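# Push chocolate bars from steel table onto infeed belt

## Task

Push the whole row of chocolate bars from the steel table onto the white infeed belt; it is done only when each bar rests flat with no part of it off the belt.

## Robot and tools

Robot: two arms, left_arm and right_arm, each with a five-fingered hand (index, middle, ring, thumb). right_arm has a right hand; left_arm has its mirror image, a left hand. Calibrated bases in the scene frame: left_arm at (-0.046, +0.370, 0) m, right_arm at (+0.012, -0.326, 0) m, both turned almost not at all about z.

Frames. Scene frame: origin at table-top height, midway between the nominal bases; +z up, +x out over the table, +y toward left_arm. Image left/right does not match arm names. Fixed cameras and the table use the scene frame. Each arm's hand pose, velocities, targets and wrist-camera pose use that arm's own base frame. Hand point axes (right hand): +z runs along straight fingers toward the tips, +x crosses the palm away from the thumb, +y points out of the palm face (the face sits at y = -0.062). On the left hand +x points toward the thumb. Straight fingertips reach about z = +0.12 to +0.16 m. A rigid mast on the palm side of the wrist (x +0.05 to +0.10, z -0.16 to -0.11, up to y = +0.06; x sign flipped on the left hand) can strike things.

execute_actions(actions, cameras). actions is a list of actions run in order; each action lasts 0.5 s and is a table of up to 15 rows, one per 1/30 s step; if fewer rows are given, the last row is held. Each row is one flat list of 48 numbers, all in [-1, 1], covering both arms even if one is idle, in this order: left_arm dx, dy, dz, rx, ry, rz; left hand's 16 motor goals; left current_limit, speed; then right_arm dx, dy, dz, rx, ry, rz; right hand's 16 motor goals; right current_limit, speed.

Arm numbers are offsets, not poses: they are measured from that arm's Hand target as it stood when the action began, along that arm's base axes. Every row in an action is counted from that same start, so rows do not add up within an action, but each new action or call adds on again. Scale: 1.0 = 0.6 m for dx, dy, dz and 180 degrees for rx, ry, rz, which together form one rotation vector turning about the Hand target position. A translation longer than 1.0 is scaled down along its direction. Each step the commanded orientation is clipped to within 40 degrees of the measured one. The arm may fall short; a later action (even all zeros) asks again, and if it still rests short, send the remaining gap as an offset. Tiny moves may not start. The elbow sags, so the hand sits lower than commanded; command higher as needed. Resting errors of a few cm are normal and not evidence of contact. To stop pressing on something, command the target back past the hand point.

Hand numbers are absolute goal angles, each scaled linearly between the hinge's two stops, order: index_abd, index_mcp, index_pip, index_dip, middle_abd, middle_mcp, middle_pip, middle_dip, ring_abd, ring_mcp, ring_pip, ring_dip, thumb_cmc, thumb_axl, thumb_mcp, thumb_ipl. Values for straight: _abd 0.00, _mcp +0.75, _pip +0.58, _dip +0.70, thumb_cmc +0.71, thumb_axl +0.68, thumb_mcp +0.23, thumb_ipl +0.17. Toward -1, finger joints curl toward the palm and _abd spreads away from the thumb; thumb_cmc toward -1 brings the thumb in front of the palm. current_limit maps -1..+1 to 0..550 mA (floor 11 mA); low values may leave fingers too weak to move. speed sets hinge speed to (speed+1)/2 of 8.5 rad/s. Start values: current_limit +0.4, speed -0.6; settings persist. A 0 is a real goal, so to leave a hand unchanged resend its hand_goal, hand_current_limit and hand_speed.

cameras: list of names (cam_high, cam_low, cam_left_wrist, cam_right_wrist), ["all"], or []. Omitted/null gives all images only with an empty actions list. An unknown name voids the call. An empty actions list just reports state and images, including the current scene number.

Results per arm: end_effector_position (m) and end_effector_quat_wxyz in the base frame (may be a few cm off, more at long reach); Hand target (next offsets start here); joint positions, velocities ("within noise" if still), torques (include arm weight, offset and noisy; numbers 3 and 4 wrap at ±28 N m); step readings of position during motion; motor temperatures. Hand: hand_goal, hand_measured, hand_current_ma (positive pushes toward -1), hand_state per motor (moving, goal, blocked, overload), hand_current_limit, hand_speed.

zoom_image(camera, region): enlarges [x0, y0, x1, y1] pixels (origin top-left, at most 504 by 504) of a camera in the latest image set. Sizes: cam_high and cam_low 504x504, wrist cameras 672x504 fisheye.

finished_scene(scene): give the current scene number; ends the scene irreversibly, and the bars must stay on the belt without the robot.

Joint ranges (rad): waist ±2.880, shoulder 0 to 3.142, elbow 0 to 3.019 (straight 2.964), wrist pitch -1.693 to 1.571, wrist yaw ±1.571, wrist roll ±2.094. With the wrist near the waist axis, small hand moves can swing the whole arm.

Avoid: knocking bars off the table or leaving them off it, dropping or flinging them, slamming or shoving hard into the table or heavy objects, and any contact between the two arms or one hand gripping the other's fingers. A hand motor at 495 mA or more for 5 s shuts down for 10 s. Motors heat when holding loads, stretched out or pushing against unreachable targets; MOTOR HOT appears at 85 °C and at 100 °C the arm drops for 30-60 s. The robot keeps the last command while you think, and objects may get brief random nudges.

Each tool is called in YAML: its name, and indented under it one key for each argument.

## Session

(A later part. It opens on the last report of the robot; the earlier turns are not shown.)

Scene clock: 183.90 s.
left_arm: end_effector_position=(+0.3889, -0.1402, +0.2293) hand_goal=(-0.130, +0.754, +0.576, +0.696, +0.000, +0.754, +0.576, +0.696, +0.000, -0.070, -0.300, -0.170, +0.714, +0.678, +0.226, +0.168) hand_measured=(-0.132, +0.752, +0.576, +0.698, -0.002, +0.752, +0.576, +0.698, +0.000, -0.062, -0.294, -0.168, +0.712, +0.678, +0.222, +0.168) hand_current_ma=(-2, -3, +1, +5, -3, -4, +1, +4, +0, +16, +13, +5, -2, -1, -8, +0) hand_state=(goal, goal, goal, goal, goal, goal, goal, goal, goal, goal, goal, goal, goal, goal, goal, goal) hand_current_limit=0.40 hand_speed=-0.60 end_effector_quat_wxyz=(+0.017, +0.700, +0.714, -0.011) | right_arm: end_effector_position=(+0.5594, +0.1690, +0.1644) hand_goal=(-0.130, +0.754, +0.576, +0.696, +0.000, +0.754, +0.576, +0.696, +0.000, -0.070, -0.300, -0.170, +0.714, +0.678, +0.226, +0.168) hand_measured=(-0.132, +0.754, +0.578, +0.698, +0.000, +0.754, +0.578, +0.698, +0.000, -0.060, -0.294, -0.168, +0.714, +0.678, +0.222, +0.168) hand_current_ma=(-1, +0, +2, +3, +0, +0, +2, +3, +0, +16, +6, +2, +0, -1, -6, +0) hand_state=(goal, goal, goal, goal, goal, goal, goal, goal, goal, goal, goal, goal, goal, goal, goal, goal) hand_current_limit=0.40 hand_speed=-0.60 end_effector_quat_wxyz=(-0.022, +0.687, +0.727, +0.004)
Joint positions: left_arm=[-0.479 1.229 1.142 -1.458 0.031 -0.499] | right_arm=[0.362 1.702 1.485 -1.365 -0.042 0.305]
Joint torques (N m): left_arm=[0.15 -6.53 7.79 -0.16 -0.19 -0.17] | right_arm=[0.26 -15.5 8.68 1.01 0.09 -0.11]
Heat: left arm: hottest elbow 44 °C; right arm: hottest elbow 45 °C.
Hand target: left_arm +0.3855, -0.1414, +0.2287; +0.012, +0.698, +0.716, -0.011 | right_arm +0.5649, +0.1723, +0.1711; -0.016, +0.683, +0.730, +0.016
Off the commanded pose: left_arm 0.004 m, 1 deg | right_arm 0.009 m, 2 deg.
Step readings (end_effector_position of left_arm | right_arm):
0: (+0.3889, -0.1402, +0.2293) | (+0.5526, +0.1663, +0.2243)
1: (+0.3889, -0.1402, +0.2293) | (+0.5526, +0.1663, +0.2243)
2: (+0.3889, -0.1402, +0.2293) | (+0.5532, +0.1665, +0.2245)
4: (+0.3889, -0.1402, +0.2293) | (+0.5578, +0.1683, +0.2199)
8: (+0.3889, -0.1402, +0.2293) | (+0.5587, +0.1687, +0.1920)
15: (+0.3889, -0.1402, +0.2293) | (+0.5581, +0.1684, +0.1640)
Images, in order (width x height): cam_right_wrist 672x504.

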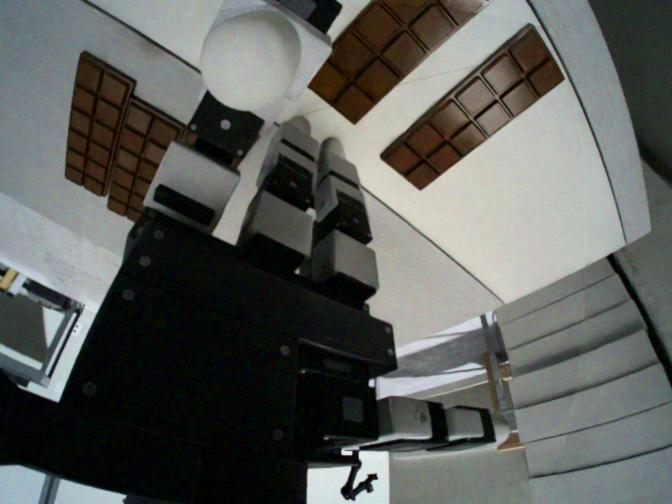

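execute_actions:
  actions:
    - [[0,0,0,0,0,0,-0.13,0.754,0.576,0.696,0,0.754,0.576,0.696,0,-0.07,-0.3,-0.17,0.714,0.678,0.226,0.168,0.4,-0.6,0,0.02,0,0,0,0,-0.13,0.754,0.576,0.696,0,0.754,0.576,0.696,0,-0.07,-0.3,-0.17,0.714,0.678,0.226,0.168,0.4,-0.6],[0,0,0,0,0,0,-0.13,0.754,0.576,0.696,0,0.754,0.576,0.696,0,-0.07,-0.3,-0.17,0.714,0.678,0.226,0.168,0.4,-0.6,0,0.043,0,0,0,0,-0.13,0.754,0.576,0.696,0,0.754,0.576,0.696,0,-0.07,-0.3,-0.17,0.714,0.678,0.226,0.168,0.4,-0.6]]
  cameras: ["cam_high","cam_right_wrist"]

zoom_image:
  camera: "cam_high"
  region: [180, 220, 330, 370]

Scene clock: 185.57 s.
left_arm: end_effector_position=(+0.3889, -0.1402, +0.2293) hand_goal=(-0.130, +0.754, +0.576, +0.696, +0.000, +0.754, +0.576, +0.696, +0.000, -0.070, -0.300, -0.170, +0.714, +0.678, +0.226, +0.168) hand_measured=(-0.132, +0.752, +0.576, +0.698, -0.002, +0.752, +0.576, +0.698, +0.000, -0.062, -0.294, -0.168, +0.712, +0.678, +0.222, +0.168) hand_current_ma=(-2, -3, +1, +5, -3, -4, +1, +4, +0, +16, +13, +5, -2, -1, -8, +0) hand_state=(goal, goal, goal, goal, goal, goal, goal, goal, goal, goal, goal, goal, goal, goal, goal, goal) hand_current_limit=0.40 hand_speed=-0.60 end_effector_quat_wxyz=(+0.017, +0.700, +0.714, -0.011) | right_arm: end_effector_position=(+0.5534, +0.1844, +0.1637) hand_goal=(-0.130, +0.754, +0.576, +0.696, +0.000, +0.754, +0.576, +0.696, +0.000, -0.070, -0.300, -0.170, +0.714, +0.678, +0.226, +0.168) hand_measured=(-0.132, +0.754, +0.578, +0.698, +0.026, +0.750, +0.574, +0.696, +0.000, -0.060, -0.294, -0.168, +0.714, +0.678, +0.222, +0.168) hand_current_ma=(-1, +0, +2, +3, +46, -6, -1, +0, +0, +16, +6, +2, +0, -1, -6, +0) hand_state=(goal, goal, goal, goal, blocked, goal, goal, goal, goal, goal, goal, goal, goal, goal, goal, goal) hand_current_limit=0.40 hand_speed=-0.60 end_effector_quat_wxyz=(-0.019, +0.685, +0.729, +0.001)
Joint positions: left_arm=[-0.479 1.229 1.142 -1.458 0.031 -0.499] | right_arm=[0.396 1.704 1.485 -1.365 -0.036 0.334]
Joint torques (N m): left_arm=[0.09 -6.53 7.79 -0.16 -0.19 -0.17] | right_arm=[1.44 -13.68 10.91 0.88 -0.18 0.08]
Heat: left arm: hottest elbow 44 °C; right arm: hottest elbow 45 °C.
Hand target: left_arm +0.3855, -0.1414, +0.2287; +0.012, +0.698, +0.716, -0.011 | right_arm +0.5649, +0.1981, +0.1712; -0.016, +0.683, +0.730, +0.016
Off the commanded pose: left_arm 0.004 m, 1 deg | right_arm 0.019 m, 2 deg.
Step readings (end_effector_position of left_arm | right_arm):
0: (+0.3889, -0.1402, +0.2293) | (+0.5594, +0.1690, +0.1644)
1: (+0.3889, -0.1402, +0.2293) | (+0.5594, +0.1690, +0.1644)
2: (+0.3889, -0.1402, +0.2293) | (+0.5594, +0.1690, +0.1644)
4: (+0.3889, -0.1402, +0.2293) | (+0.5581, +0.1728, +0.1641)
8: (+0.3889, -0.1402, +0.2293) | (+0.5559, +0.1785, +0.1637)
15: (+0.3889, -0.1402, +0.2293) | (+0.5534, +0.1847, +0.1637)
Images, in order (width x height): cam_high 504x504, cam_right_wrist 672x504.

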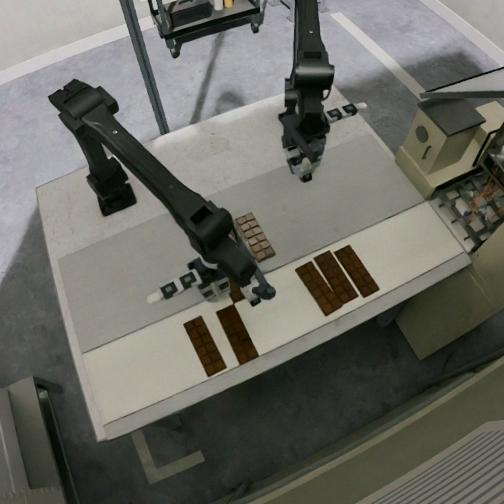

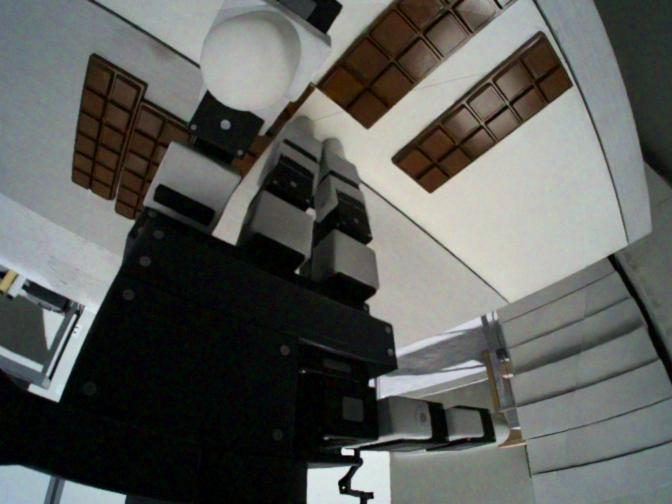

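Scaled by 3.360 from the camera's 504x504 image, which has a finer 720x720 frame.

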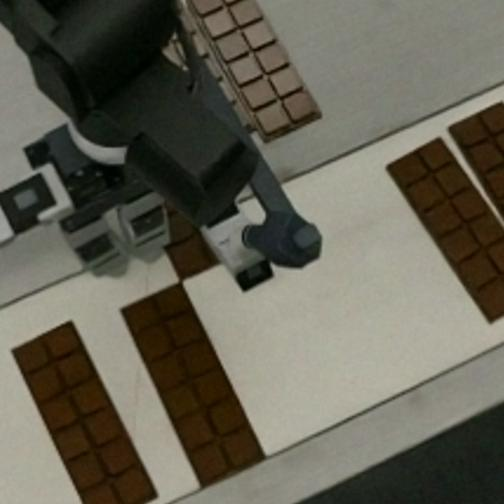

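execute_actions:
  actions:
    - [[0,0,0,0,0,0,-0.13,0.754,0.576,0.696,0,0.754,0.576,0.696,0,-0.07,-0.3,-0.17,0.714,0.678,0.226,0.168,0.4,-0.6,0,0.022,0,0,0,0,-0.13,0.754,0.576,0.696,0,0.754,0.576,0.696,0,-0.07,-0.3,-0.17,0.714,0.678,0.226,0.168,0.4,-0.6]]
  cameras: ["cam_high","cam_right_wrist"]

zoom_image:
  camera: "cam_right_wrist"
  region: [220, 30, 420, 230]

zoom_image:
  camera: "cam_high"
  region: [200, 250, 280, 330]

Scene clock: 187.37 s.
left_arm: end_effector_position=(+0.3889, -0.1402, +0.2293) hand_goal=(-0.130, +0.754, +0.576, +0.696, +0.000, +0.754, +0.576, +0.696, +0.000, -0.070, -0.300, -0.170, +0.714, +0.678, +0.226, +0.168) hand_measured=(-0.132, +0.752, +0.576, +0.698, -0.002, +0.752, +0.576, +0.698, +0.000, -0.062, -0.294, -0.168, +0.712, +0.678, +0.222, +0.168) hand_current_ma=(-2, -3, +1, +5, -3, -4, +1, +4, +0, +16, +13, +5, -2, -1, -8, +0) hand_state=(goal, goal, goal, goal, goal, goal, goal, goal, goal, goal, goal, goal, goal, goal, goal, goal) hand_current_limit=0.40 hand_speed=-0.60 end_effector_quat_wxyz=(+0.017, +0.700, +0.714, -0.011) | right_arm: end_effector_position=(+0.5534, +0.1904, +0.1637) hand_goal=(-0.130, +0.754, +0.576, +0.696, +0.000, +0.754, +0.576, +0.696, +0.000, -0.070, -0.300, -0.170, +0.714, +0.678, +0.226, +0.168) hand_measured=(-0.130, +0.754, +0.578, +0.698, +0.050, +0.754, +0.576, +0.696, +0.000, -0.060, -0.294, -0.168, +0.714, +0.678, +0.222, +0.168) hand_current_ma=(+0, +0, +2, +3, +108, +0, +0, +0, +0, +16, +6, +2, +0, -1, -6, +0) hand_state=(goal, goal, goal, goal, blocked, goal, goal, goal, goal, goal, goal, goal, goal, goal, goal, goal) hand_current_limit=0.40 hand_speed=-0.60 end_effector_quat_wxyz=(-0.015, +0.688, +0.726, +0.000)
Joint positions: left_arm=[-0.479 1.229 1.142 -1.458 0.031 -0.499] | right_arm=[0.411 1.711 1.493 -1.365 -0.028 0.358]
Joint torques (N m): left_arm=[0.09 -6.53 7.8 -0.16 -0.2 -0.17] | right_arm=[2.02 -13.39 11.62 0.73 -0.51 0.04]
Heat: left arm: hottest elbow 44 °C; right arm: hottest elbow 45 °C.
Hand target: left_arm +0.3855, -0.1414, +0.2287; +0.012, +0.698, +0.716, -0.011 | right_arm +0.5649, +0.2113, +0.1711; -0.016, +0.683, +0.730, +0.016
Off the commanded pose: left_arm 0.004 m, 1 deg | right_arm 0.025 m, 2 deg.
Step readings (end_effector_position of left_arm | right_arm):
0: (+0.3889, -0.1402, +0.2293) | (+0.5534, +0.1843, +0.1637)
1: (+0.3889, -0.1402, +0.2293) | (+0.5534, +0.1843, +0.1637)
2: (+0.3889, -0.1402, +0.2293) | (+0.5533, +0.1844, +0.1635)
4: (+0.3889, -0.1402, +0.2293) | (+0.5532, +0.1852, +0.1634)
8: (+0.3889, -0.1402, +0.2293) | (+0.5534, +0.1886, +0.1636)
15: (+0.3889, -0.1402, +0.2293) | (+0.5533, +0.1905, +0.1635)
Images, in order (width x height): cam_high 504x504, cam_right_wrist 672x504.

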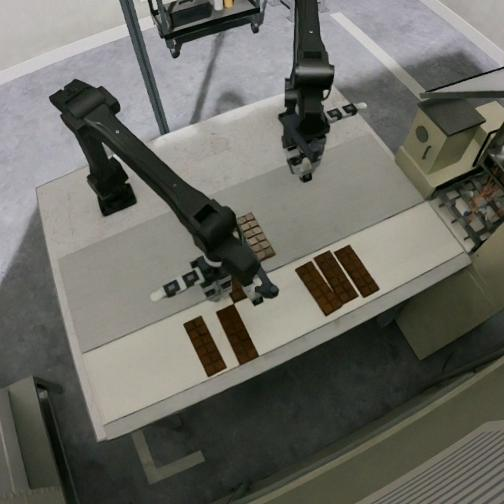

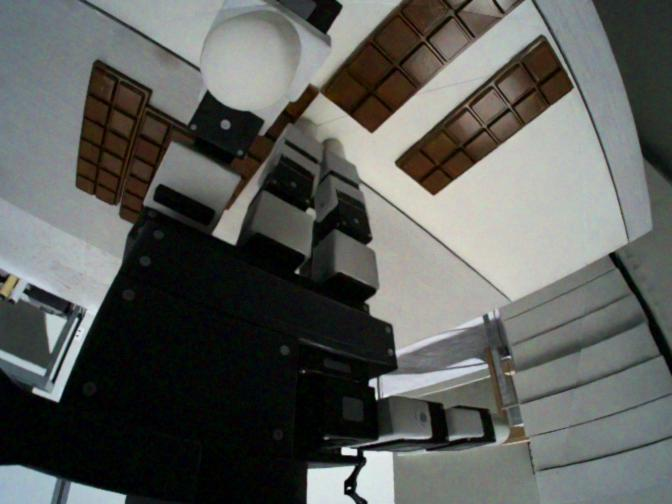

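Scaled by 2.520 from the camera's 672x504 image, which has a finer 960x720 frame.

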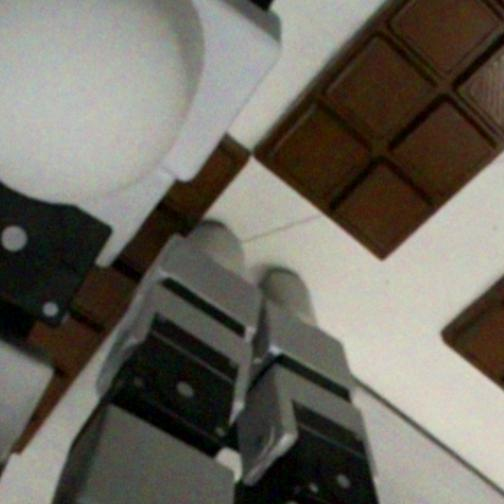

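Scaled by 6.300 from the camera's 504x504 image, which has a finer 720x720 frame.

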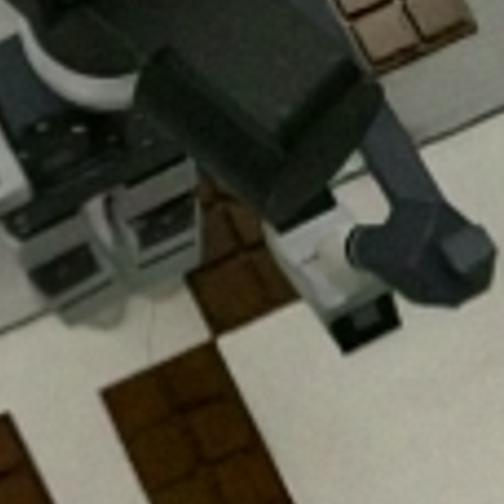

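execute_actions:
  actions:
    - [[0,0,0,0,0,0,-0.13,0.754,0.576,0.696,0,0.754,0.576,0.696,0,-0.07,-0.3,-0.17,0.714,0.678,0.226,0.168,0.4,-0.6,0,0.02,0,0,0,0,-0.13,0.754,0.576,0.696,0,0.754,0.576,0.696,0,-0.07,-0.3,-0.17,0.714,0.678,0.226,0.168,0.4,-0.6]]
  cameras: ["cam_high","cam_right_wrist"]

zoom_image:
  camera: "cam_right_wrist"
  region: [220, 30, 420, 230]

zoom_image:
  camera: "cam_high"
  region: [200, 250, 280, 330]

Scene clock: 188.87 s.
left_arm: end_effector_position=(+0.3889, -0.1402, +0.2293) hand_goal=(-0.130, +0.754, +0.576, +0.696, +0.000, +0.754, +0.576, +0.696, +0.000, -0.070, -0.300, -0.170, +0.714, +0.678, +0.226, +0.168) hand_measured=(-0.132, +0.752, +0.576, +0.698, -0.002, +0.752, +0.576, +0.698, +0.000, -0.062, -0.294, -0.168, +0.712, +0.678, +0.222, +0.168) hand_current_ma=(-2, -3, +1, +5, -3, -4, +1, +4, +0, +16, +13, +5, -2, -1, -8, +0) hand_state=(goal, goal, goal, goal, goal, goal, goal, goal, goal, goal, goal, goal, goal, goal, goal, goal) hand_current_limit=0.40 hand_speed=-0.60 end_effector_quat_wxyz=(+0.017, +0.700, +0.714, -0.011) | right_arm: end_effector_position=(+0.5544, +0.2029, +0.1643) hand_goal=(-0.130, +0.754, +0.576, +0.696, +0.000, +0.754, +0.576, +0.696, +0.000, -0.070, -0.300, -0.170, +0.714, +0.678, +0.226, +0.168) hand_measured=(-0.130, +0.754, +0.578, +0.698, +0.052, +0.758, +0.580, +0.696, +0.000, -0.060, -0.294, -0.168, +0.714, +0.678, +0.222, +0.168) hand_current_ma=(+1, +0, +1, +2, +114, +5, +3, +0, +0, +16, +6, +2, +0, -1, -6, +0) hand_state=(goal, goal, goal, goal, blocked, goal, goal, goal, goal, goal, goal, goal, goal, goal, goal, goal) hand_current_limit=0.40 hand_speed=-0.60 end_effector_quat_wxyz=(-0.014, +0.688, +0.726, +0.001)
Joint positions: left_arm=[-0.479 1.229 1.142 -1.458 0.031 -0.499] | right_arm=[0.433 1.723 1.51 -1.365 -0.026 0.378]
Joint torques (N m): left_arm=[0.09 -6.48 7.79 -0.16 -0.19 -0.17] | right_arm=[1.79 -13.57 11.71 0.61 -0.55 0.06]
Heat: left arm: hottest elbow 44 °C; right arm: hottest elbow 45 °C.
Hand target: left_arm +0.3855, -0.1414, +0.2287; +0.012, +0.698, +0.716, -0.011 | right_arm +0.5649, +0.2232, +0.1711; -0.016, +0.683, +0.730, +0.016
Off the commanded pose: left_arm 0.004 m, 1 deg | right_arm 0.024 m, 2 deg.
Step readings (end_effector_position of left_arm | right_arm):
0: (+0.3889, -0.1402, +0.2293) | (+0.5534, +0.1904, +0.1637)
1: (+0.3889, -0.1402, +0.2293) | (+0.5534, +0.1904, +0.1637)
2: (+0.3889, -0.1402, +0.2293) | (+0.5535, +0.1905, +0.1638)
4: (+0.3889, -0.1402, +0.2293) | (+0.5542, +0.1919, +0.1639)
8: (+0.3889, -0.1402, +0.2293) | (+0.5547, +0.1983, +0.1642)
15: (+0.3889, -0.1402, +0.2293) | (+0.5545, +0.2030, +0.1643)
Images, in order (width x height): cam_high 504x504, cam_right_wrist 672x504.

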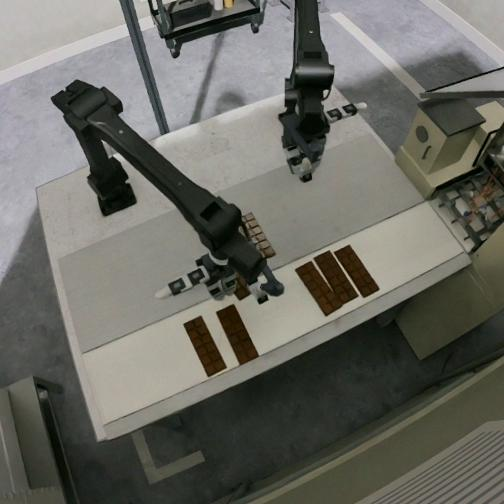

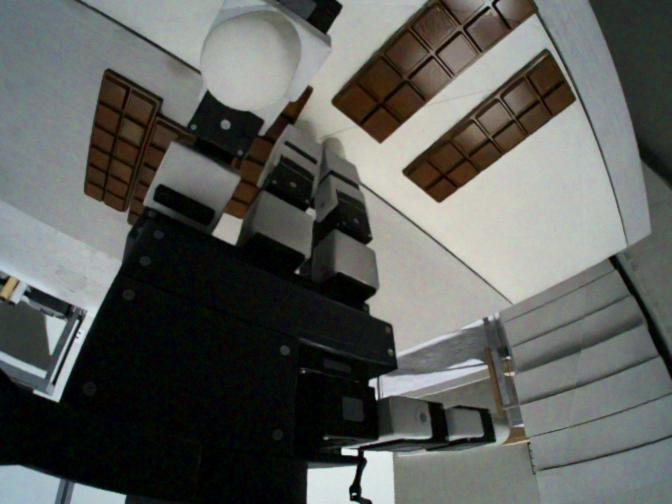

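Scaled by 2.520 from the camera's 672x504 image, which has a finer 960x720 frame.

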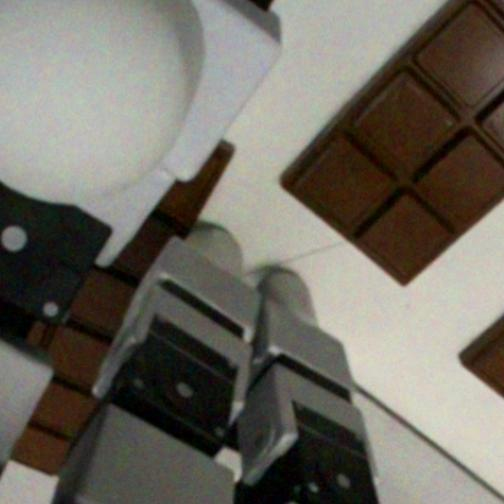

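Scaled by 6.300 from the camera's 504x504 image, which has a finer 720x720 frame.

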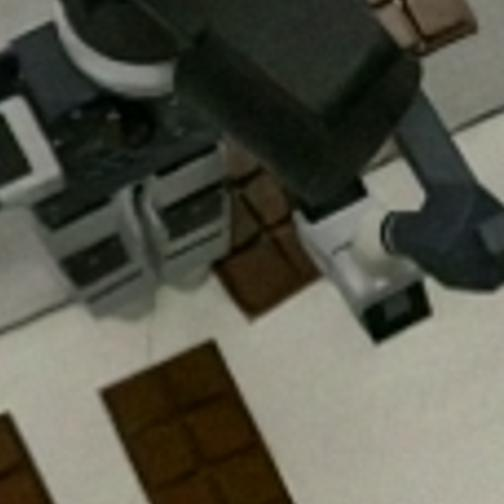

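execute_actions:
  actions:
    - [[0,0,0,0,0,0,-0.13,0.754,0.576,0.696,0,0.754,0.576,0.696,0,-0.07,-0.3,-0.17,0.714,0.678,0.226,0.168,0.4,-0.6,0,-0.035,0,0,0,0,-0.13,0.754,0.576,0.696,0,0.754,0.576,0.696,0,-0.07,-0.3,-0.17,0.714,0.678,0.226,0.168,0.4,-0.6],[0,0,0,0,0,0,-0.13,0.754,0.576,0.696,0,0.754,0.576,0.696,0,-0.07,-0.3,-0.17,0.714,0.678,0.226,0.168,0.4,-0.6,0,-0.045,0.02,0,0,0,-0.13,0.754,0.576,0.696,0,0.754,0.576,0.696,0,-0.07,-0.3,-0.17,0.714,0.678,0.226,0.168,0.4,-0.6]]
    - [[0,0,0,0,0,0,-0.13,0.754,0.576,0.696,0,0.754,0.576,0.696,0,-0.07,-0.3,-0.17,0.714,0.678,0.226,0.168,0.4,-0.6,0,-0.01,0.09,0,0,0,-0.13,0.754,0.576,0.696,0,0.754,0.576,0.696,0,-0.07,-0.3,-0.17,0.714,0.678,0.226,0.168,0.4,-0.6]]
  cameras: ["cam_high","cam_right_wrist","cam_low"]

zoom_image:
  camera: "cam_high"
  region: [225, 330, 275, 380]

zoom_image:
  camera: "cam_right_wrist"
  region: [400, 0, 600, 200]

zoom_image:
  camera: "cam_high"
  region: [180, 200, 330, 350]

Scene clock: 191.83 s.
left_arm: end_effector_position=(+0.3889, -0.1402, +0.2293) hand_goal=(-0.130, +0.754, +0.576, +0.696, +0.000, +0.754, +0.576, +0.696, +0.000, -0.070, -0.300, -0.170, +0.714, +0.678, +0.226, +0.168) hand_measured=(-0.132, +0.752, +0.576, +0.698, -0.002, +0.752, +0.576, +0.698, +0.000, -0.062, -0.294, -0.168, +0.712, +0.678, +0.222, +0.168) hand_current_ma=(-2, -3, +1, +5, -3, -4, +1, +4, +0, +16, +13, +5, -2, -1, -8, +0) hand_state=(goal, goal, goal, goal, goal, goal, goal, goal, goal, goal, goal, goal, goal, goal, goal, goal) hand_current_limit=0.40 hand_speed=-0.60 end_effector_quat_wxyz=(+0.017, +0.700, +0.714, -0.011) | right_arm: end_effector_position=(+0.5520, +0.1899, +0.2092) hand_goal=(-0.130, +0.754, +0.576, +0.696, +0.000, +0.754, +0.576, +0.696, +0.000, -0.070, -0.300, -0.170, +0.714, +0.678, +0.226, +0.168) hand_measured=(-0.130, +0.754, +0.578, +0.698, +0.002, +0.752, +0.576, +0.696, +0.000, -0.060, -0.294, -0.168, +0.714, +0.678, +0.222, +0.168) hand_current_ma=(+1, +0, +1, +2, +2, -2, +0, +0, +0, +16, +6, +2, +0, -1, -6, +0) hand_state=(goal, goal, goal, goal, goal, goal, goal, goal, goal, goal, goal, goal, goal, goal, goal, goal) hand_current_limit=0.40 hand_speed=-0.60 end_effector_quat_wxyz=(-0.025, +0.683, +0.730, -0.007)
Joint positions: left_arm=[-0.479 1.229 1.142 -1.458 0.031 -0.499] | right_arm=[0.405 1.699 1.604 -1.508 -0.04 0.338]
Joint torques (N m): left_arm=[0.09 -6.53 7.79 -0.14 -0.2 -0.17] | right_arm=[-0.5 -15.91 12.1 0.13 0.03 -0.11]
Heat: left arm: hottest elbow 44 °C; right arm: hottest elbow 45 °C.
Hand target: left_arm +0.3855, -0.1414, +0.2287; +0.012, +0.698, +0.716, -0.011 | right_arm +0.5649, +0.1903, +0.2370; -0.017, +0.683, +0.730, +0.016
Off the commanded pose: left_arm 0.004 m, 1 deg | right_arm 0.031 m, 3 deg.
Step readings (end_effector_position of left_arm | right_arm):
0: (+0.3889, -0.1402, +0.2293) | (+0.5546, +0.2029, +0.1644)
1: (+0.3889, -0.1402, +0.2293) | (+0.5546, +0.2029, +0.1644)
2: (+0.3889, -0.1402, +0.2293) | (+0.5546, +0.2029, +0.1644)
4: (+0.3889, -0.1402, +0.2293) | (+0.5547, +0.2022, +0.1643)
8: (+0.3889, -0.1402, +0.2293) | (+0.5554, +0.1984, +0.1636)
15: (+0.3889, -0.1402, +0.2293) | (+0.5562, +0.1950, +0.1635)
16: (+0.3889, -0.1402, +0.2293) | (+0.5560, +0.1950, +0.1634)
17: (+0.3889, -0.1402, +0.2293) | (+0.5546, +0.1945, +0.1644)
19: (+0.3889, -0.1402, +0.2293) | (+0.5509, +0.1919, +0.1680)
23: (+0.3889, -0.1402, +0.2293) | (+0.5492, +0.1888, +0.1848)
30: (+0.3889, -0.1402, +0.2293) | (+0.5529, +0.1903, +0.2089)
Images, in order (width x height): cam_high 504x504, cam_low 504x504, cam_right_wrist 672x504.

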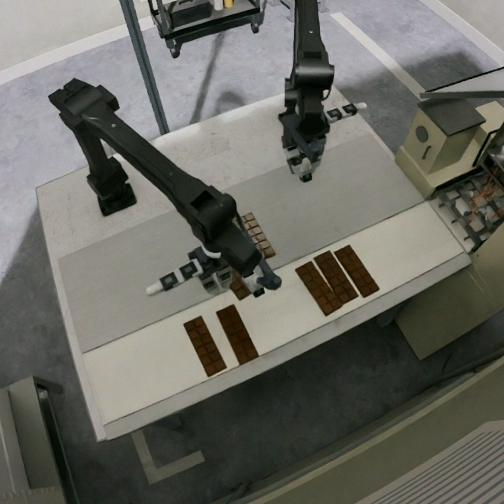

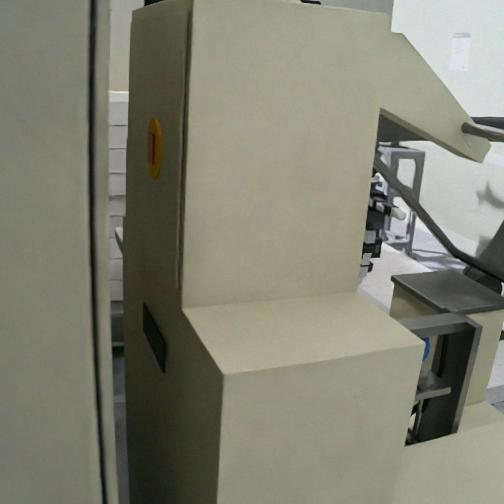

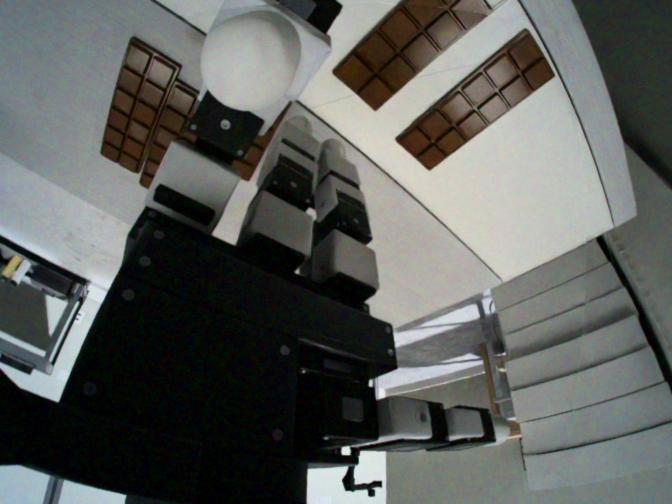

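Scaled by 10.080 from the camera's 504x504 image, which has a finer 720x720 frame.

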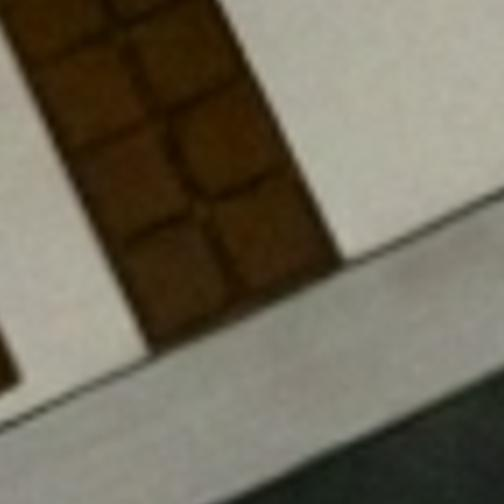

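Scaled by 2.520 from the camera's 672x504 image, which has a finer 960x720 frame.

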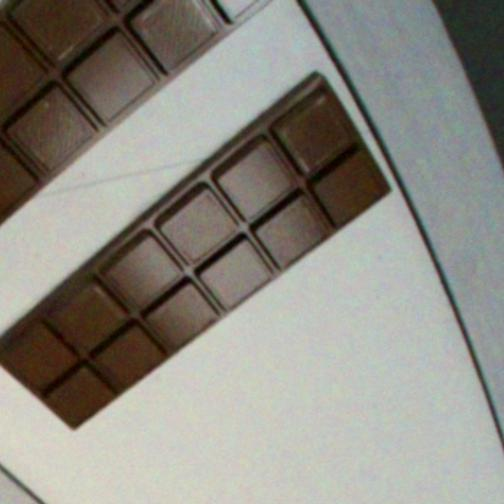

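Scaled by 3.360 from the camera's 504x504 image, which has a finer 720x720 frame.

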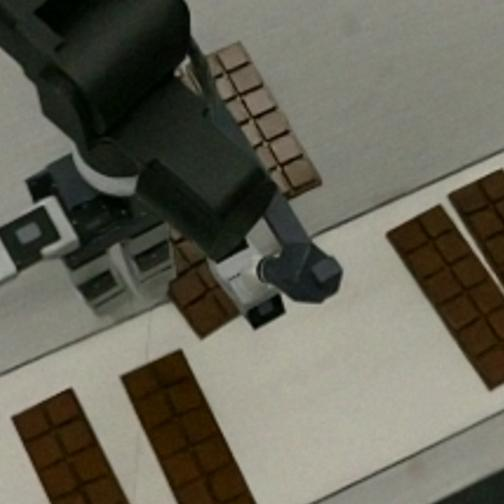

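execute_actions:
  actions:
    - [[0,0,0,0,0,0,-0.13,0.754,0.576,0.696,0,0.754,0.576,0.696,0,-0.07,-0.3,-0.17,0.714,0.678,0.226,0.168,0.4,-0.6,0.13,0.01,0.03,0,-0.06,0,-0.13,0.754,0.576,0.696,0,0.754,0.576,0.696,0,-0.07,-0.3,-0.17,0.714,0.678,0.226,0.168,0.4,-0.6]]
    - [[0,0,0,0,0,0,-0.13,0.754,0.576,0.696,0,0.754,0.576,0.696,0,-0.07,-0.3,-0.17,0.714,0.678,0.226,0.168,0.4,-0.6,0.13,0.008,0.02,0,-0.055,0,-0.13,0.754,0.576,0.696,0,0.754,0.576,0.696,0,-0.07,-0.3,-0.17,0.714,0.678,0.226,0.168,0.4,-0.6]]
  cameras: ["cam_high","cam_right_wrist"]

zoom_image:
  camera: "cam_right_wrist"
  region: [250, 50, 550, 350]

Scene clock: 194.33 s.
left_arm: end_effector_position=(+0.3889, -0.1402, +0.2293) hand_goal=(-0.130, +0.754, +0.576, +0.696, +0.000, +0.754, +0.576, +0.696, +0.000, -0.070, -0.300, -0.170, +0.714, +0.678, +0.226, +0.168) hand_measured=(-0.132, +0.752, +0.576, +0.698, -0.002, +0.752, +0.576, +0.698, +0.000, -0.062, -0.294, -0.168, +0.712, +0.678, +0.222, +0.168) hand_current_ma=(-2, -3, +1, +5, -3, -4, +1, +4, +0, +16, +13, +5, -2, -1, -8, +0) hand_state=(goal, goal, goal, goal, goal, goal, goal, goal, goal, goal, goal, goal, goal, goal, goal, goal) hand_current_limit=0.40 hand_speed=-0.60 end_effector_quat_wxyz=(+0.017, +0.700, +0.714, -0.011) | right_arm: end_effector_position=(+0.7018, +0.1981, +0.2338) hand_goal=(-0.130, +0.754, +0.576, +0.696, +0.000, +0.754, +0.576, +0.696, +0.000, -0.070, -0.300, -0.170, +0.714, +0.678, +0.226, +0.168) hand_measured=(-0.130, +0.754, +0.578, +0.698, +0.002, +0.754, +0.576, +0.696, +0.000, -0.060, -0.294, -0.168, +0.714, +0.678, +0.222, +0.168) hand_current_ma=(+1, +1, +1, +2, +2, +1, +0, +0, +0, +16, +6, +2, +0, -1, -6, +0) hand_state=(goal, goal, goal, goal, goal, goal, goal, goal, goal, goal, goal, goal, goal, goal, goal, goal) hand_current_limit=0.40 hand_speed=-0.60 end_effector_quat_wxyz=(+0.098, +0.673, +0.725, +0.107)
Joint positions: left_arm=[-0.479 1.229 1.142 -1.458 0.031 -0.499] | right_arm=[0.355 1.89 1.833 -1.233 0.077 0.27]
Joint torques (N m): left_arm=[0.09 -6.53 7.79 -0.16 -0.2 -0.17] | right_arm=[-0.09 -19.37 13.37 1.51 0.32 -0.11]
Heat: left arm: hottest elbow 44 °C; right arm: hottest elbow 45 °C.
Hand target: left_arm +0.3855, -0.1414, +0.2287; +0.012, +0.698, +0.716, -0.011 | right_arm +0.7210, +0.2008, +0.2674; +0.115, +0.669, +0.721, +0.138
Off the commanded pose: left_arm 0.004 m, 1 deg | right_arm 0.038 m, 4 deg.
Step readings (end_effector_position of left_arm | right_arm):
0: (+0.3889, -0.1402, +0.2293) | (+0.5520, +0.1899, +0.2092)
1: (+0.3889, -0.1402, +0.2293) | (+0.5522, +0.1898, +0.2094)
2: (+0.3889, -0.1402, +0.2293) | (+0.5546, +0.1886, +0.2111)
4: (+0.3889, -0.1402, +0.2293) | (+0.5675, +0.1879, +0.2168)
8: (+0.3889, -0.1402, +0.2293) | (+0.6037, +0.1901, +0.2333)
15: (+0.3889, -0.1402, +0.2293) | (+0.6220, +0.1900, +0.2319)
16: (+0.3889, -0.1402, +0.2293) | (+0.6227, +0.1903, +0.2301)
17: (+0.3889, -0.1402, +0.2293) | (+0.6267, +0.1896, +0.2297)
19: (+0.3889, -0.1402, +0.2293) | (+0.6432, +0.1894, +0.2327)
23: (+0.3889, -0.1402, +0.2293) | (+0.6796, +0.1976, +0.2397)
30: (+0.3889, -0.1402, +0.2293) | (+0.6981, +0.1991, +0.2325)
Images, in order (width x height): cam_high 504x504, cam_right_wrist 672x504.

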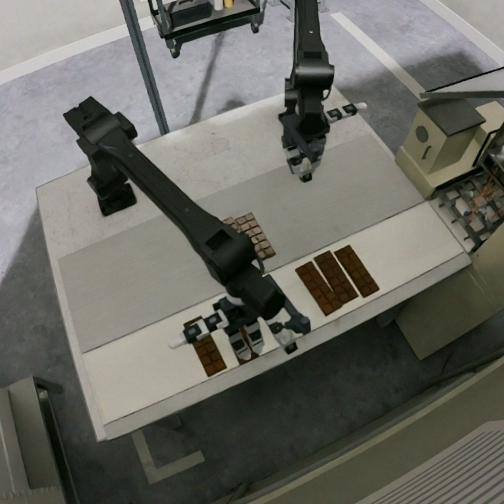

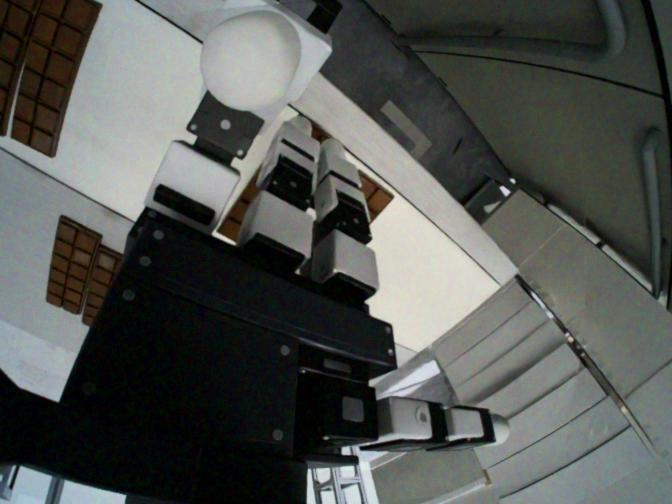

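Scaled by 1.680 from the camera's 672x504 image, which has a finer 960x720 frame.

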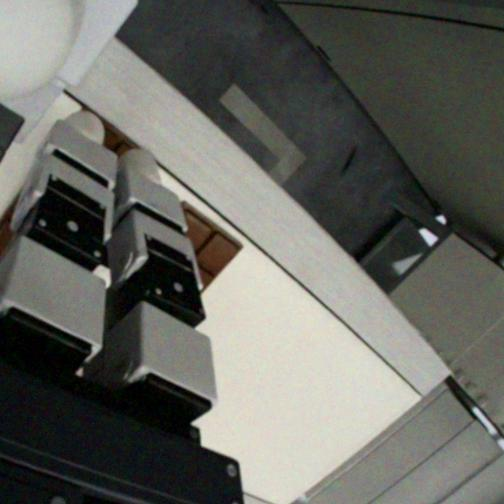

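execute_actions:
  actions:
    - [[0,0,0,0,0,0,-0.13,0.754,0.576,0.696,0,0.754,0.576,0.696,0,-0.07,-0.3,-0.17,0.714,0.678,0.226,0.168,0.4,-0.6,0.04,0,-0.02,0,0,0,-0.13,0.754,0.576,0.696,0,0.754,0.576,0.696,0,-0.07,-0.3,-0.17,0.714,0.678,0.226,0.168,0.4,-0.6]]
  cameras: ["cam_right_wrist","cam_high"]

Scene clock: 198.80 s.
left_arm: end_effector_position=(+0.3889, -0.1402, +0.2293) hand_goal=(-0.130, +0.754, +0.576, +0.696, +0.000, +0.754, +0.576, +0.696, +0.000, -0.070, -0.300, -0.170, +0.714, +0.678, +0.226, +0.168) hand_measured=(-0.132, +0.752, +0.576, +0.698, -0.002, +0.752, +0.576, +0.698, +0.000, -0.062, -0.294, -0.168, +0.712, +0.678, +0.222, +0.168) hand_current_ma=(-2, -3, +1, +5, -3, -4, +1, +4, +0, +16, +13, +5, -2, -1, -8, +0) hand_state=(goal, goal, goal, goal, goal, goal, goal, goal, goal, goal, goal, goal, goal, goal, goal, goal) hand_current_limit=0.40 hand_speed=-0.60 end_effector_quat_wxyz=(+0.017, +0.700, +0.714, -0.011) | right_arm: end_effector_position=(+0.7270, +0.2008, +0.2198) hand_goal=(-0.130, +0.754, +0.576, +0.696, +0.000, +0.754, +0.576, +0.696, +0.000, -0.070, -0.300, -0.170, +0.714, +0.678, +0.226, +0.168) hand_measured=(-0.130, +0.754, +0.578, +0.698, +0.002, +0.754, +0.576, +0.696, +0.000, -0.060, -0.294, -0.168, +0.714, +0.678, +0.222, +0.168) hand_current_ma=(+1, +1, +1, +2, +2, +1, +0, +0, +0, +16, +6, +2, +1, -1, -6, +0) hand_state=(goal, goal, goal, goal, goal, goal, goal, goal, goal, goal, goal, goal, goal, goal, goal, goal) hand_current_limit=0.40 hand_speed=-0.60 end_effector_quat_wxyz=(+0.099, +0.672, +0.726, +0.107)
Joint positions: left_arm=[-0.479 1.229 1.142 -1.458 0.031 -0.499] | right_arm=[0.345 1.963 1.905 -1.23 0.075 0.257]
Joint torques (N m): left_arm=[0.15 -6.53 7.79 -0.16 -0.19 -0.17] | right_arm=[-0.38 -20.48 13.41 1.42 0.19 -0.14]
Heat: left arm: hottest elbow 44 °C; right arm: hottest elbow 46 °C.
Hand target: left_arm +0.3855, -0.1414, +0.2287; +0.012, +0.698, +0.716, -0.011 | right_arm +0.7449, +0.2009, +0.2551; +0.115, +0.669, +0.721, +0.138
Off the commanded pose: left_arm 0.004 m, 1 deg | right_arm 0.040 m, 4 deg.
Step readings (end_effector_position of left_arm | right_arm):
0: (+0.3889, -0.1402, +0.2293) | (+0.7018, +0.1981, +0.2339)
1: (+0.3889, -0.1402, +0.2293) | (+0.7019, +0.1981, +0.2336)
2: (+0.3889, -0.1402, +0.2293) | (+0.7028, +0.1985, +0.2340)
4: (+0.3889, -0.1402, +0.2293) | (+0.7084, +0.1984, +0.2354)
8: (+0.3889, -0.1402, +0.2293) | (+0.7210, +0.2006, +0.2338)
15: (+0.3889, -0.1402, +0.2293) | (+0.7258, +0.2003, +0.2190)
Images, in order (width x height): cam_high 504x504, cam_right_wrist 672x504.

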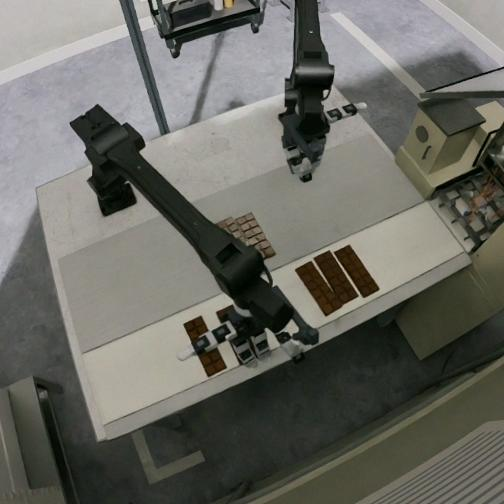

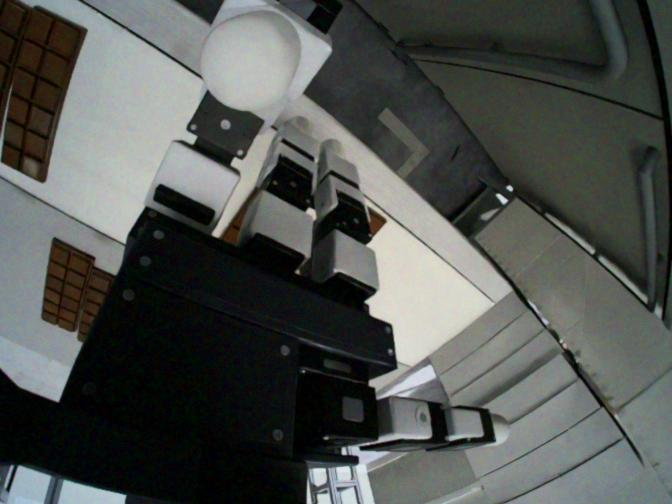

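zoom_image:
  camera: "cam_right_wrist"
  region: [200, 80, 440, 260]

zoom_image:
  camera: "cam_high"
  region: [160, 280, 320, 400]

Scaled by 2.100 from the camera's 672x504 image, which has a finer 960x720 frame.

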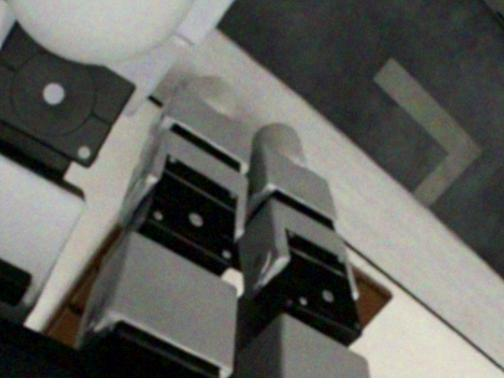

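Scaled by 3.150 from the camera's 504x504 image, which has a finer 720x720 frame.

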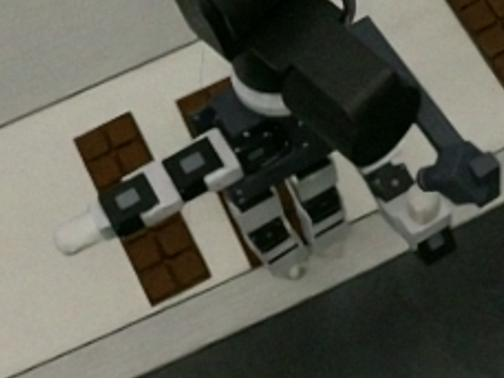

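execute_actions:
  actions:
    - [[0,0,0,0,0,0,-0.13,0.754,0.576,0.696,0,0.754,0.576,0.696,0,-0.07,-0.3,-0.17,0.714,0.678,0.226,0.168,0.4,-0.6,0,0,-0.03,0,0,0,-0.13,0.754,0.576,0.696,0,0.754,0.576,0.696,0,-0.07,-0.3,-0.17,0.714,0.678,0.226,0.168,0.4,-0.6]]
  cameras: ["cam_right_wrist","cam_high"]

zoom_image:
  camera: "cam_right_wrist"
  region: [200, 80, 440, 260]

zoom_image:
  camera: "cam_high"
  region: [160, 280, 320, 400]

Scene clock: 200.53 s.
left_arm: end_effector_position=(+0.3889, -0.1402, +0.2293) hand_goal=(-0.130, +0.754, +0.576, +0.696, +0.000, +0.754, +0.576, +0.696, +0.000, -0.070, -0.300, -0.170, +0.714, +0.678, +0.226, +0.168) hand_measured=(-0.132, +0.752, +0.576, +0.698, -0.002, +0.752, +0.576, +0.698, +0.000, -0.062, -0.294, -0.168, +0.712, +0.678, +0.222, +0.168) hand_current_ma=(-2, -3, +1, +5, -3, -4, +1, +4, +0, +16, +13, +5, -2, -1, -8, +0) hand_state=(goal, goal, goal, goal, goal, goal, goal, goal, goal, goal, goal, goal, goal, goal, goal, goal) hand_current_limit=0.40 hand_speed=-0.60 end_effector_quat_wxyz=(+0.017, +0.700, +0.714, -0.011) | right_arm: end_effector_position=(+0.7334, +0.2032, +0.2244) hand_goal=(-0.130, +0.754, +0.576, +0.696, +0.000, +0.754, +0.576, +0.696, +0.000, -0.070, -0.300, -0.170, +0.714, +0.678, +0.226, +0.168) hand_measured=(-0.130, +0.754, +0.578, +0.698, +0.002, +0.754, +0.576, +0.696, +0.000, -0.060, -0.294, -0.168, +0.714, +0.678, +0.222, +0.168) hand_current_ma=(+1, +1, +1, +2, +2, +1, +0, +0, +0, +16, +6, +2, +1, -1, -6, +0) hand_state=(goal, goal, goal, goal, goal, goal, goal, goal, goal, goal, goal, goal, goal, goal, goal, goal) hand_current_limit=0.40 hand_speed=-0.60 end_effector_quat_wxyz=(+0.106, +0.671, +0.724, +0.122)
Joint positions: left_arm=[-0.479 1.229 1.142 -1.458 0.031 -0.499] | right_arm=[0.345 1.963 1.905 -1.198 0.075 0.257]
Joint torques (N m): left_arm=[0.09 -6.53 7.79 -0.14 -0.2 -0.17] | right_arm=[-0.67 -20.01 10.76 1.8 0.18 -0.14]
Heat: left arm: hottest elbow 44 °C; right arm: hottest elbow 46 °C.
Hand target: left_arm +0.3855, -0.1414, +0.2287; +0.012, +0.698, +0.716, -0.011 | right_arm +0.7448, +0.2010, +0.2370; +0.115, +0.669, +0.721, +0.138
Off the commanded pose: left_arm 0.004 m, 1 deg | right_arm 0.017 m, 2 deg.
Step readings (end_effector_position of left_arm | right_arm):
0: (+0.3889, -0.1402, +0.2293) | (+0.7270, +0.2008, +0.2198)
1: (+0.3889, -0.1402, +0.2293) | (+0.7270, +0.2008, +0.2198)
2: (+0.3889, -0.1402, +0.2293) | (+0.7273, +0.2009, +0.2199)
4: (+0.3889, -0.1402, +0.2293) | (+0.7289, +0.2015, +0.2211)
8: (+0.3889, -0.1402, +0.2293) | (+0.7323, +0.2028, +0.2236)
15: (+0.3889, -0.1402, +0.2293) | (+0.7334, +0.2032, +0.2244)
Images, in order (width x height): cam_high 504x504, cam_right_wrist 672x504.

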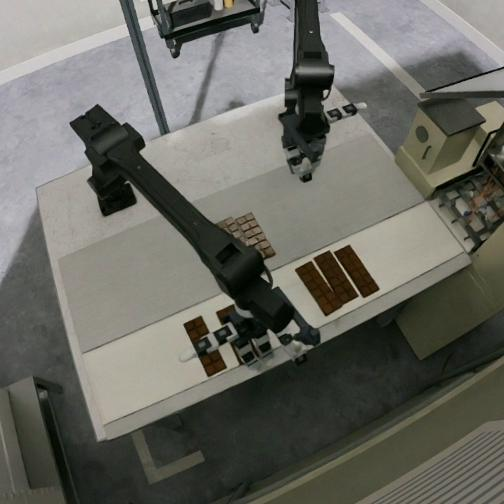

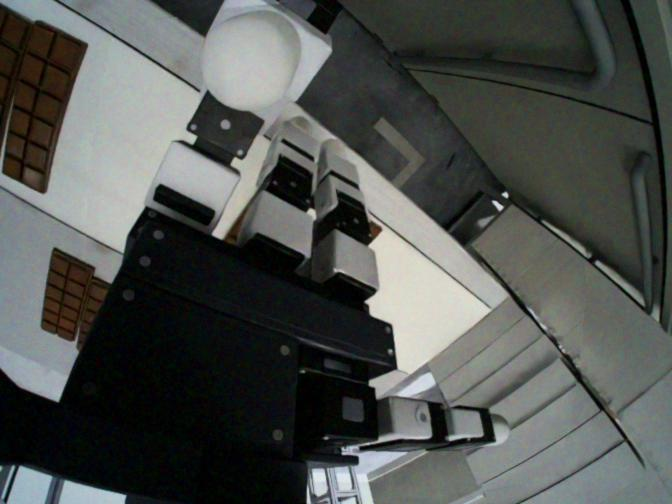

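Scaled by 2.100 from the camera's 672x504 image, which has a finer 960x720 frame.

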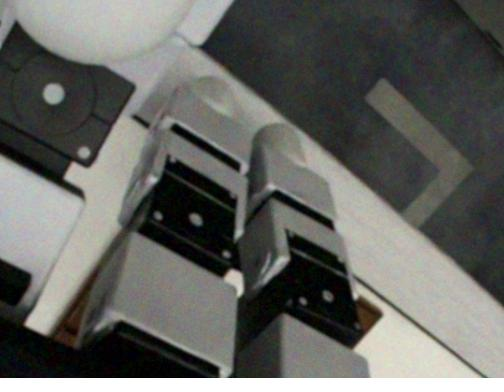

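Scaled by 3.150 from the camera's 504x504 image, which has a finer 720x720 frame.

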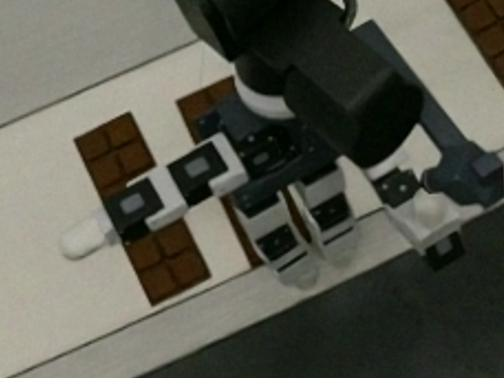

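execute_actions:
  actions:
    - [[0,0,0,0,0,0,-0.13,0.754,0.576,0.696,0,0.754,0.576,0.696,0,-0.07,-0.3,-0.17,0.714,0.678,0.226,0.168,0.4,-0.6,-0.006,0,-0.045,0,0,0,-0.13,0.754,0.576,0.696,0,0.754,0.576,0.696,0,-0.07,-0.3,-0.17,0.714,0.678,0.226,0.168,0.4,-0.6]]
  cameras: ["cam_right_wrist","cam_high"]

zoom_image:
  camera: "cam_right_wrist"
  region: [200, 80, 440, 260]

zoom_image:
  camera: "cam_high"
  region: [160, 280, 320, 400]

Scene clock: 201.80 s.
left_arm: end_effector_position=(+0.3889, -0.1402, +0.2293) hand_goal=(-0.130, +0.754, +0.576, +0.696, +0.000, +0.754, +0.576, +0.696, +0.000, -0.070, -0.300, -0.170, +0.714, +0.678, +0.226, +0.168) hand_measured=(-0.132, +0.752, +0.576, +0.698, -0.002, +0.752, +0.576, +0.698, +0.000, -0.062, -0.294, -0.168, +0.712, +0.678, +0.222, +0.168) hand_current_ma=(-2, -3, +1, +5, -3, -4, +1, +4, +0, +16, +13, +5, -2, -1, -8, +0) hand_state=(goal, goal, goal, goal, goal, goal, goal, goal, goal, goal, goal, goal, goal, goal, goal, goal) hand_current_limit=0.40 hand_speed=-0.60 end_effector_quat_wxyz=(+0.017, +0.700, +0.714, -0.011) | right_arm: end_effector_position=(+0.7350, +0.2038, +0.2014) hand_goal=(-0.130, +0.754, +0.576, +0.696, +0.000, +0.754, +0.576, +0.696, +0.000, -0.070, -0.300, -0.170, +0.714, +0.678, +0.226, +0.168) hand_measured=(-0.130, +0.754, +0.578, +0.698, +0.002, +0.754, +0.576, +0.696, +0.000, -0.060, -0.294, -0.168, +0.714, +0.678, +0.222, +0.168) hand_current_ma=(+1, +1, +1, +2, +2, +1, +0, +0, +0, +16, +6, +2, +1, -1, -6, +0) hand_state=(goal, goal, goal, goal, goal, goal, goal, goal, goal, goal, goal, goal, goal, goal, goal, goal) hand_current_limit=0.40 hand_speed=-0.60 end_effector_quat_wxyz=(+0.108, +0.670, +0.723, +0.126)
Joint positions: left_arm=[-0.479 1.229 1.142 -1.458 0.031 -0.499] | right_arm=[0.345 1.968 1.848 -1.125 0.075 0.257]
Joint torques (N m): left_arm=[0.09 -6.53 7.79 -0.14 -0.2 -0.17] | right_arm=[-0.5 -20.54 9.18 1.83 0.19 -0.12]
Heat: left arm: hottest elbow 44 °C; right arm: hottest elbow 46 °C.
Hand target: left_arm +0.3855, -0.1414, +0.2287; +0.012, +0.698, +0.716, -0.011 | right_arm +0.7413, +0.2010, +0.2103; +0.115, +0.669, +0.721, +0.138
Off the commanded pose: left_arm 0.004 m, 1 deg | right_arm 0.011 m, 2 deg.
Step readings (end_effector_position of left_arm | right_arm):
0: (+0.3889, -0.1402, +0.2293) | (+0.7334, +0.2032, +0.2244)
1: (+0.3889, -0.1402, +0.2293) | (+0.7335, +0.2032, +0.2245)
2: (+0.3889, -0.1402, +0.2293) | (+0.7343, +0.2035, +0.2245)
4: (+0.3889, -0.1402, +0.2293) | (+0.7367, +0.2044, +0.2228)
8: (+0.3889, -0.1402, +0.2293) | (+0.7355, +0.2039, +0.2103)
15: (+0.3889, -0.1402, +0.2293) | (+0.7343, +0.2035, +0.2009)
Images, in order (width x height): cam_high 504x504, cam_right_wrist 672x504.

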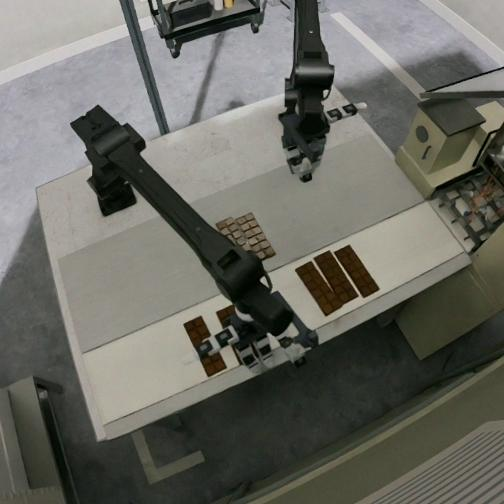

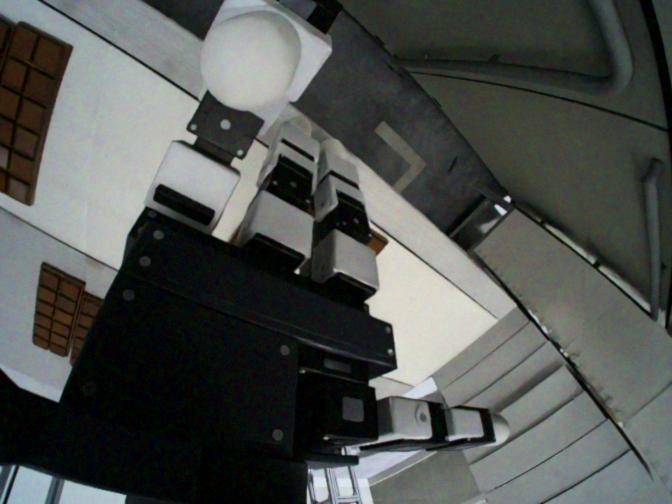

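Scaled by 2.100 from the camera's 672x504 image, which has a finer 960x720 frame.

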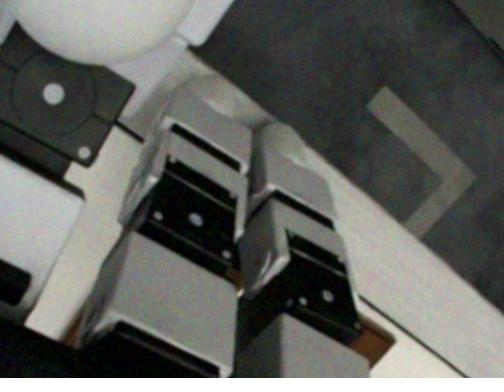

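Scaled by 3.150 from the camera's 504x504 image, which has a finer 720x720 frame.

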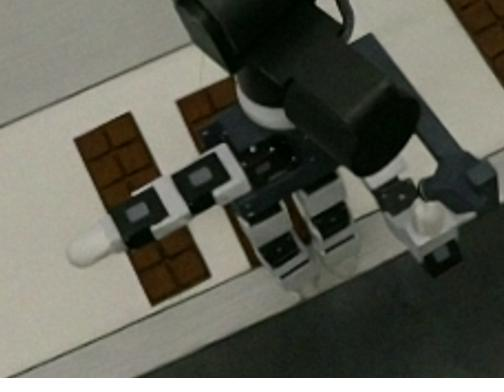

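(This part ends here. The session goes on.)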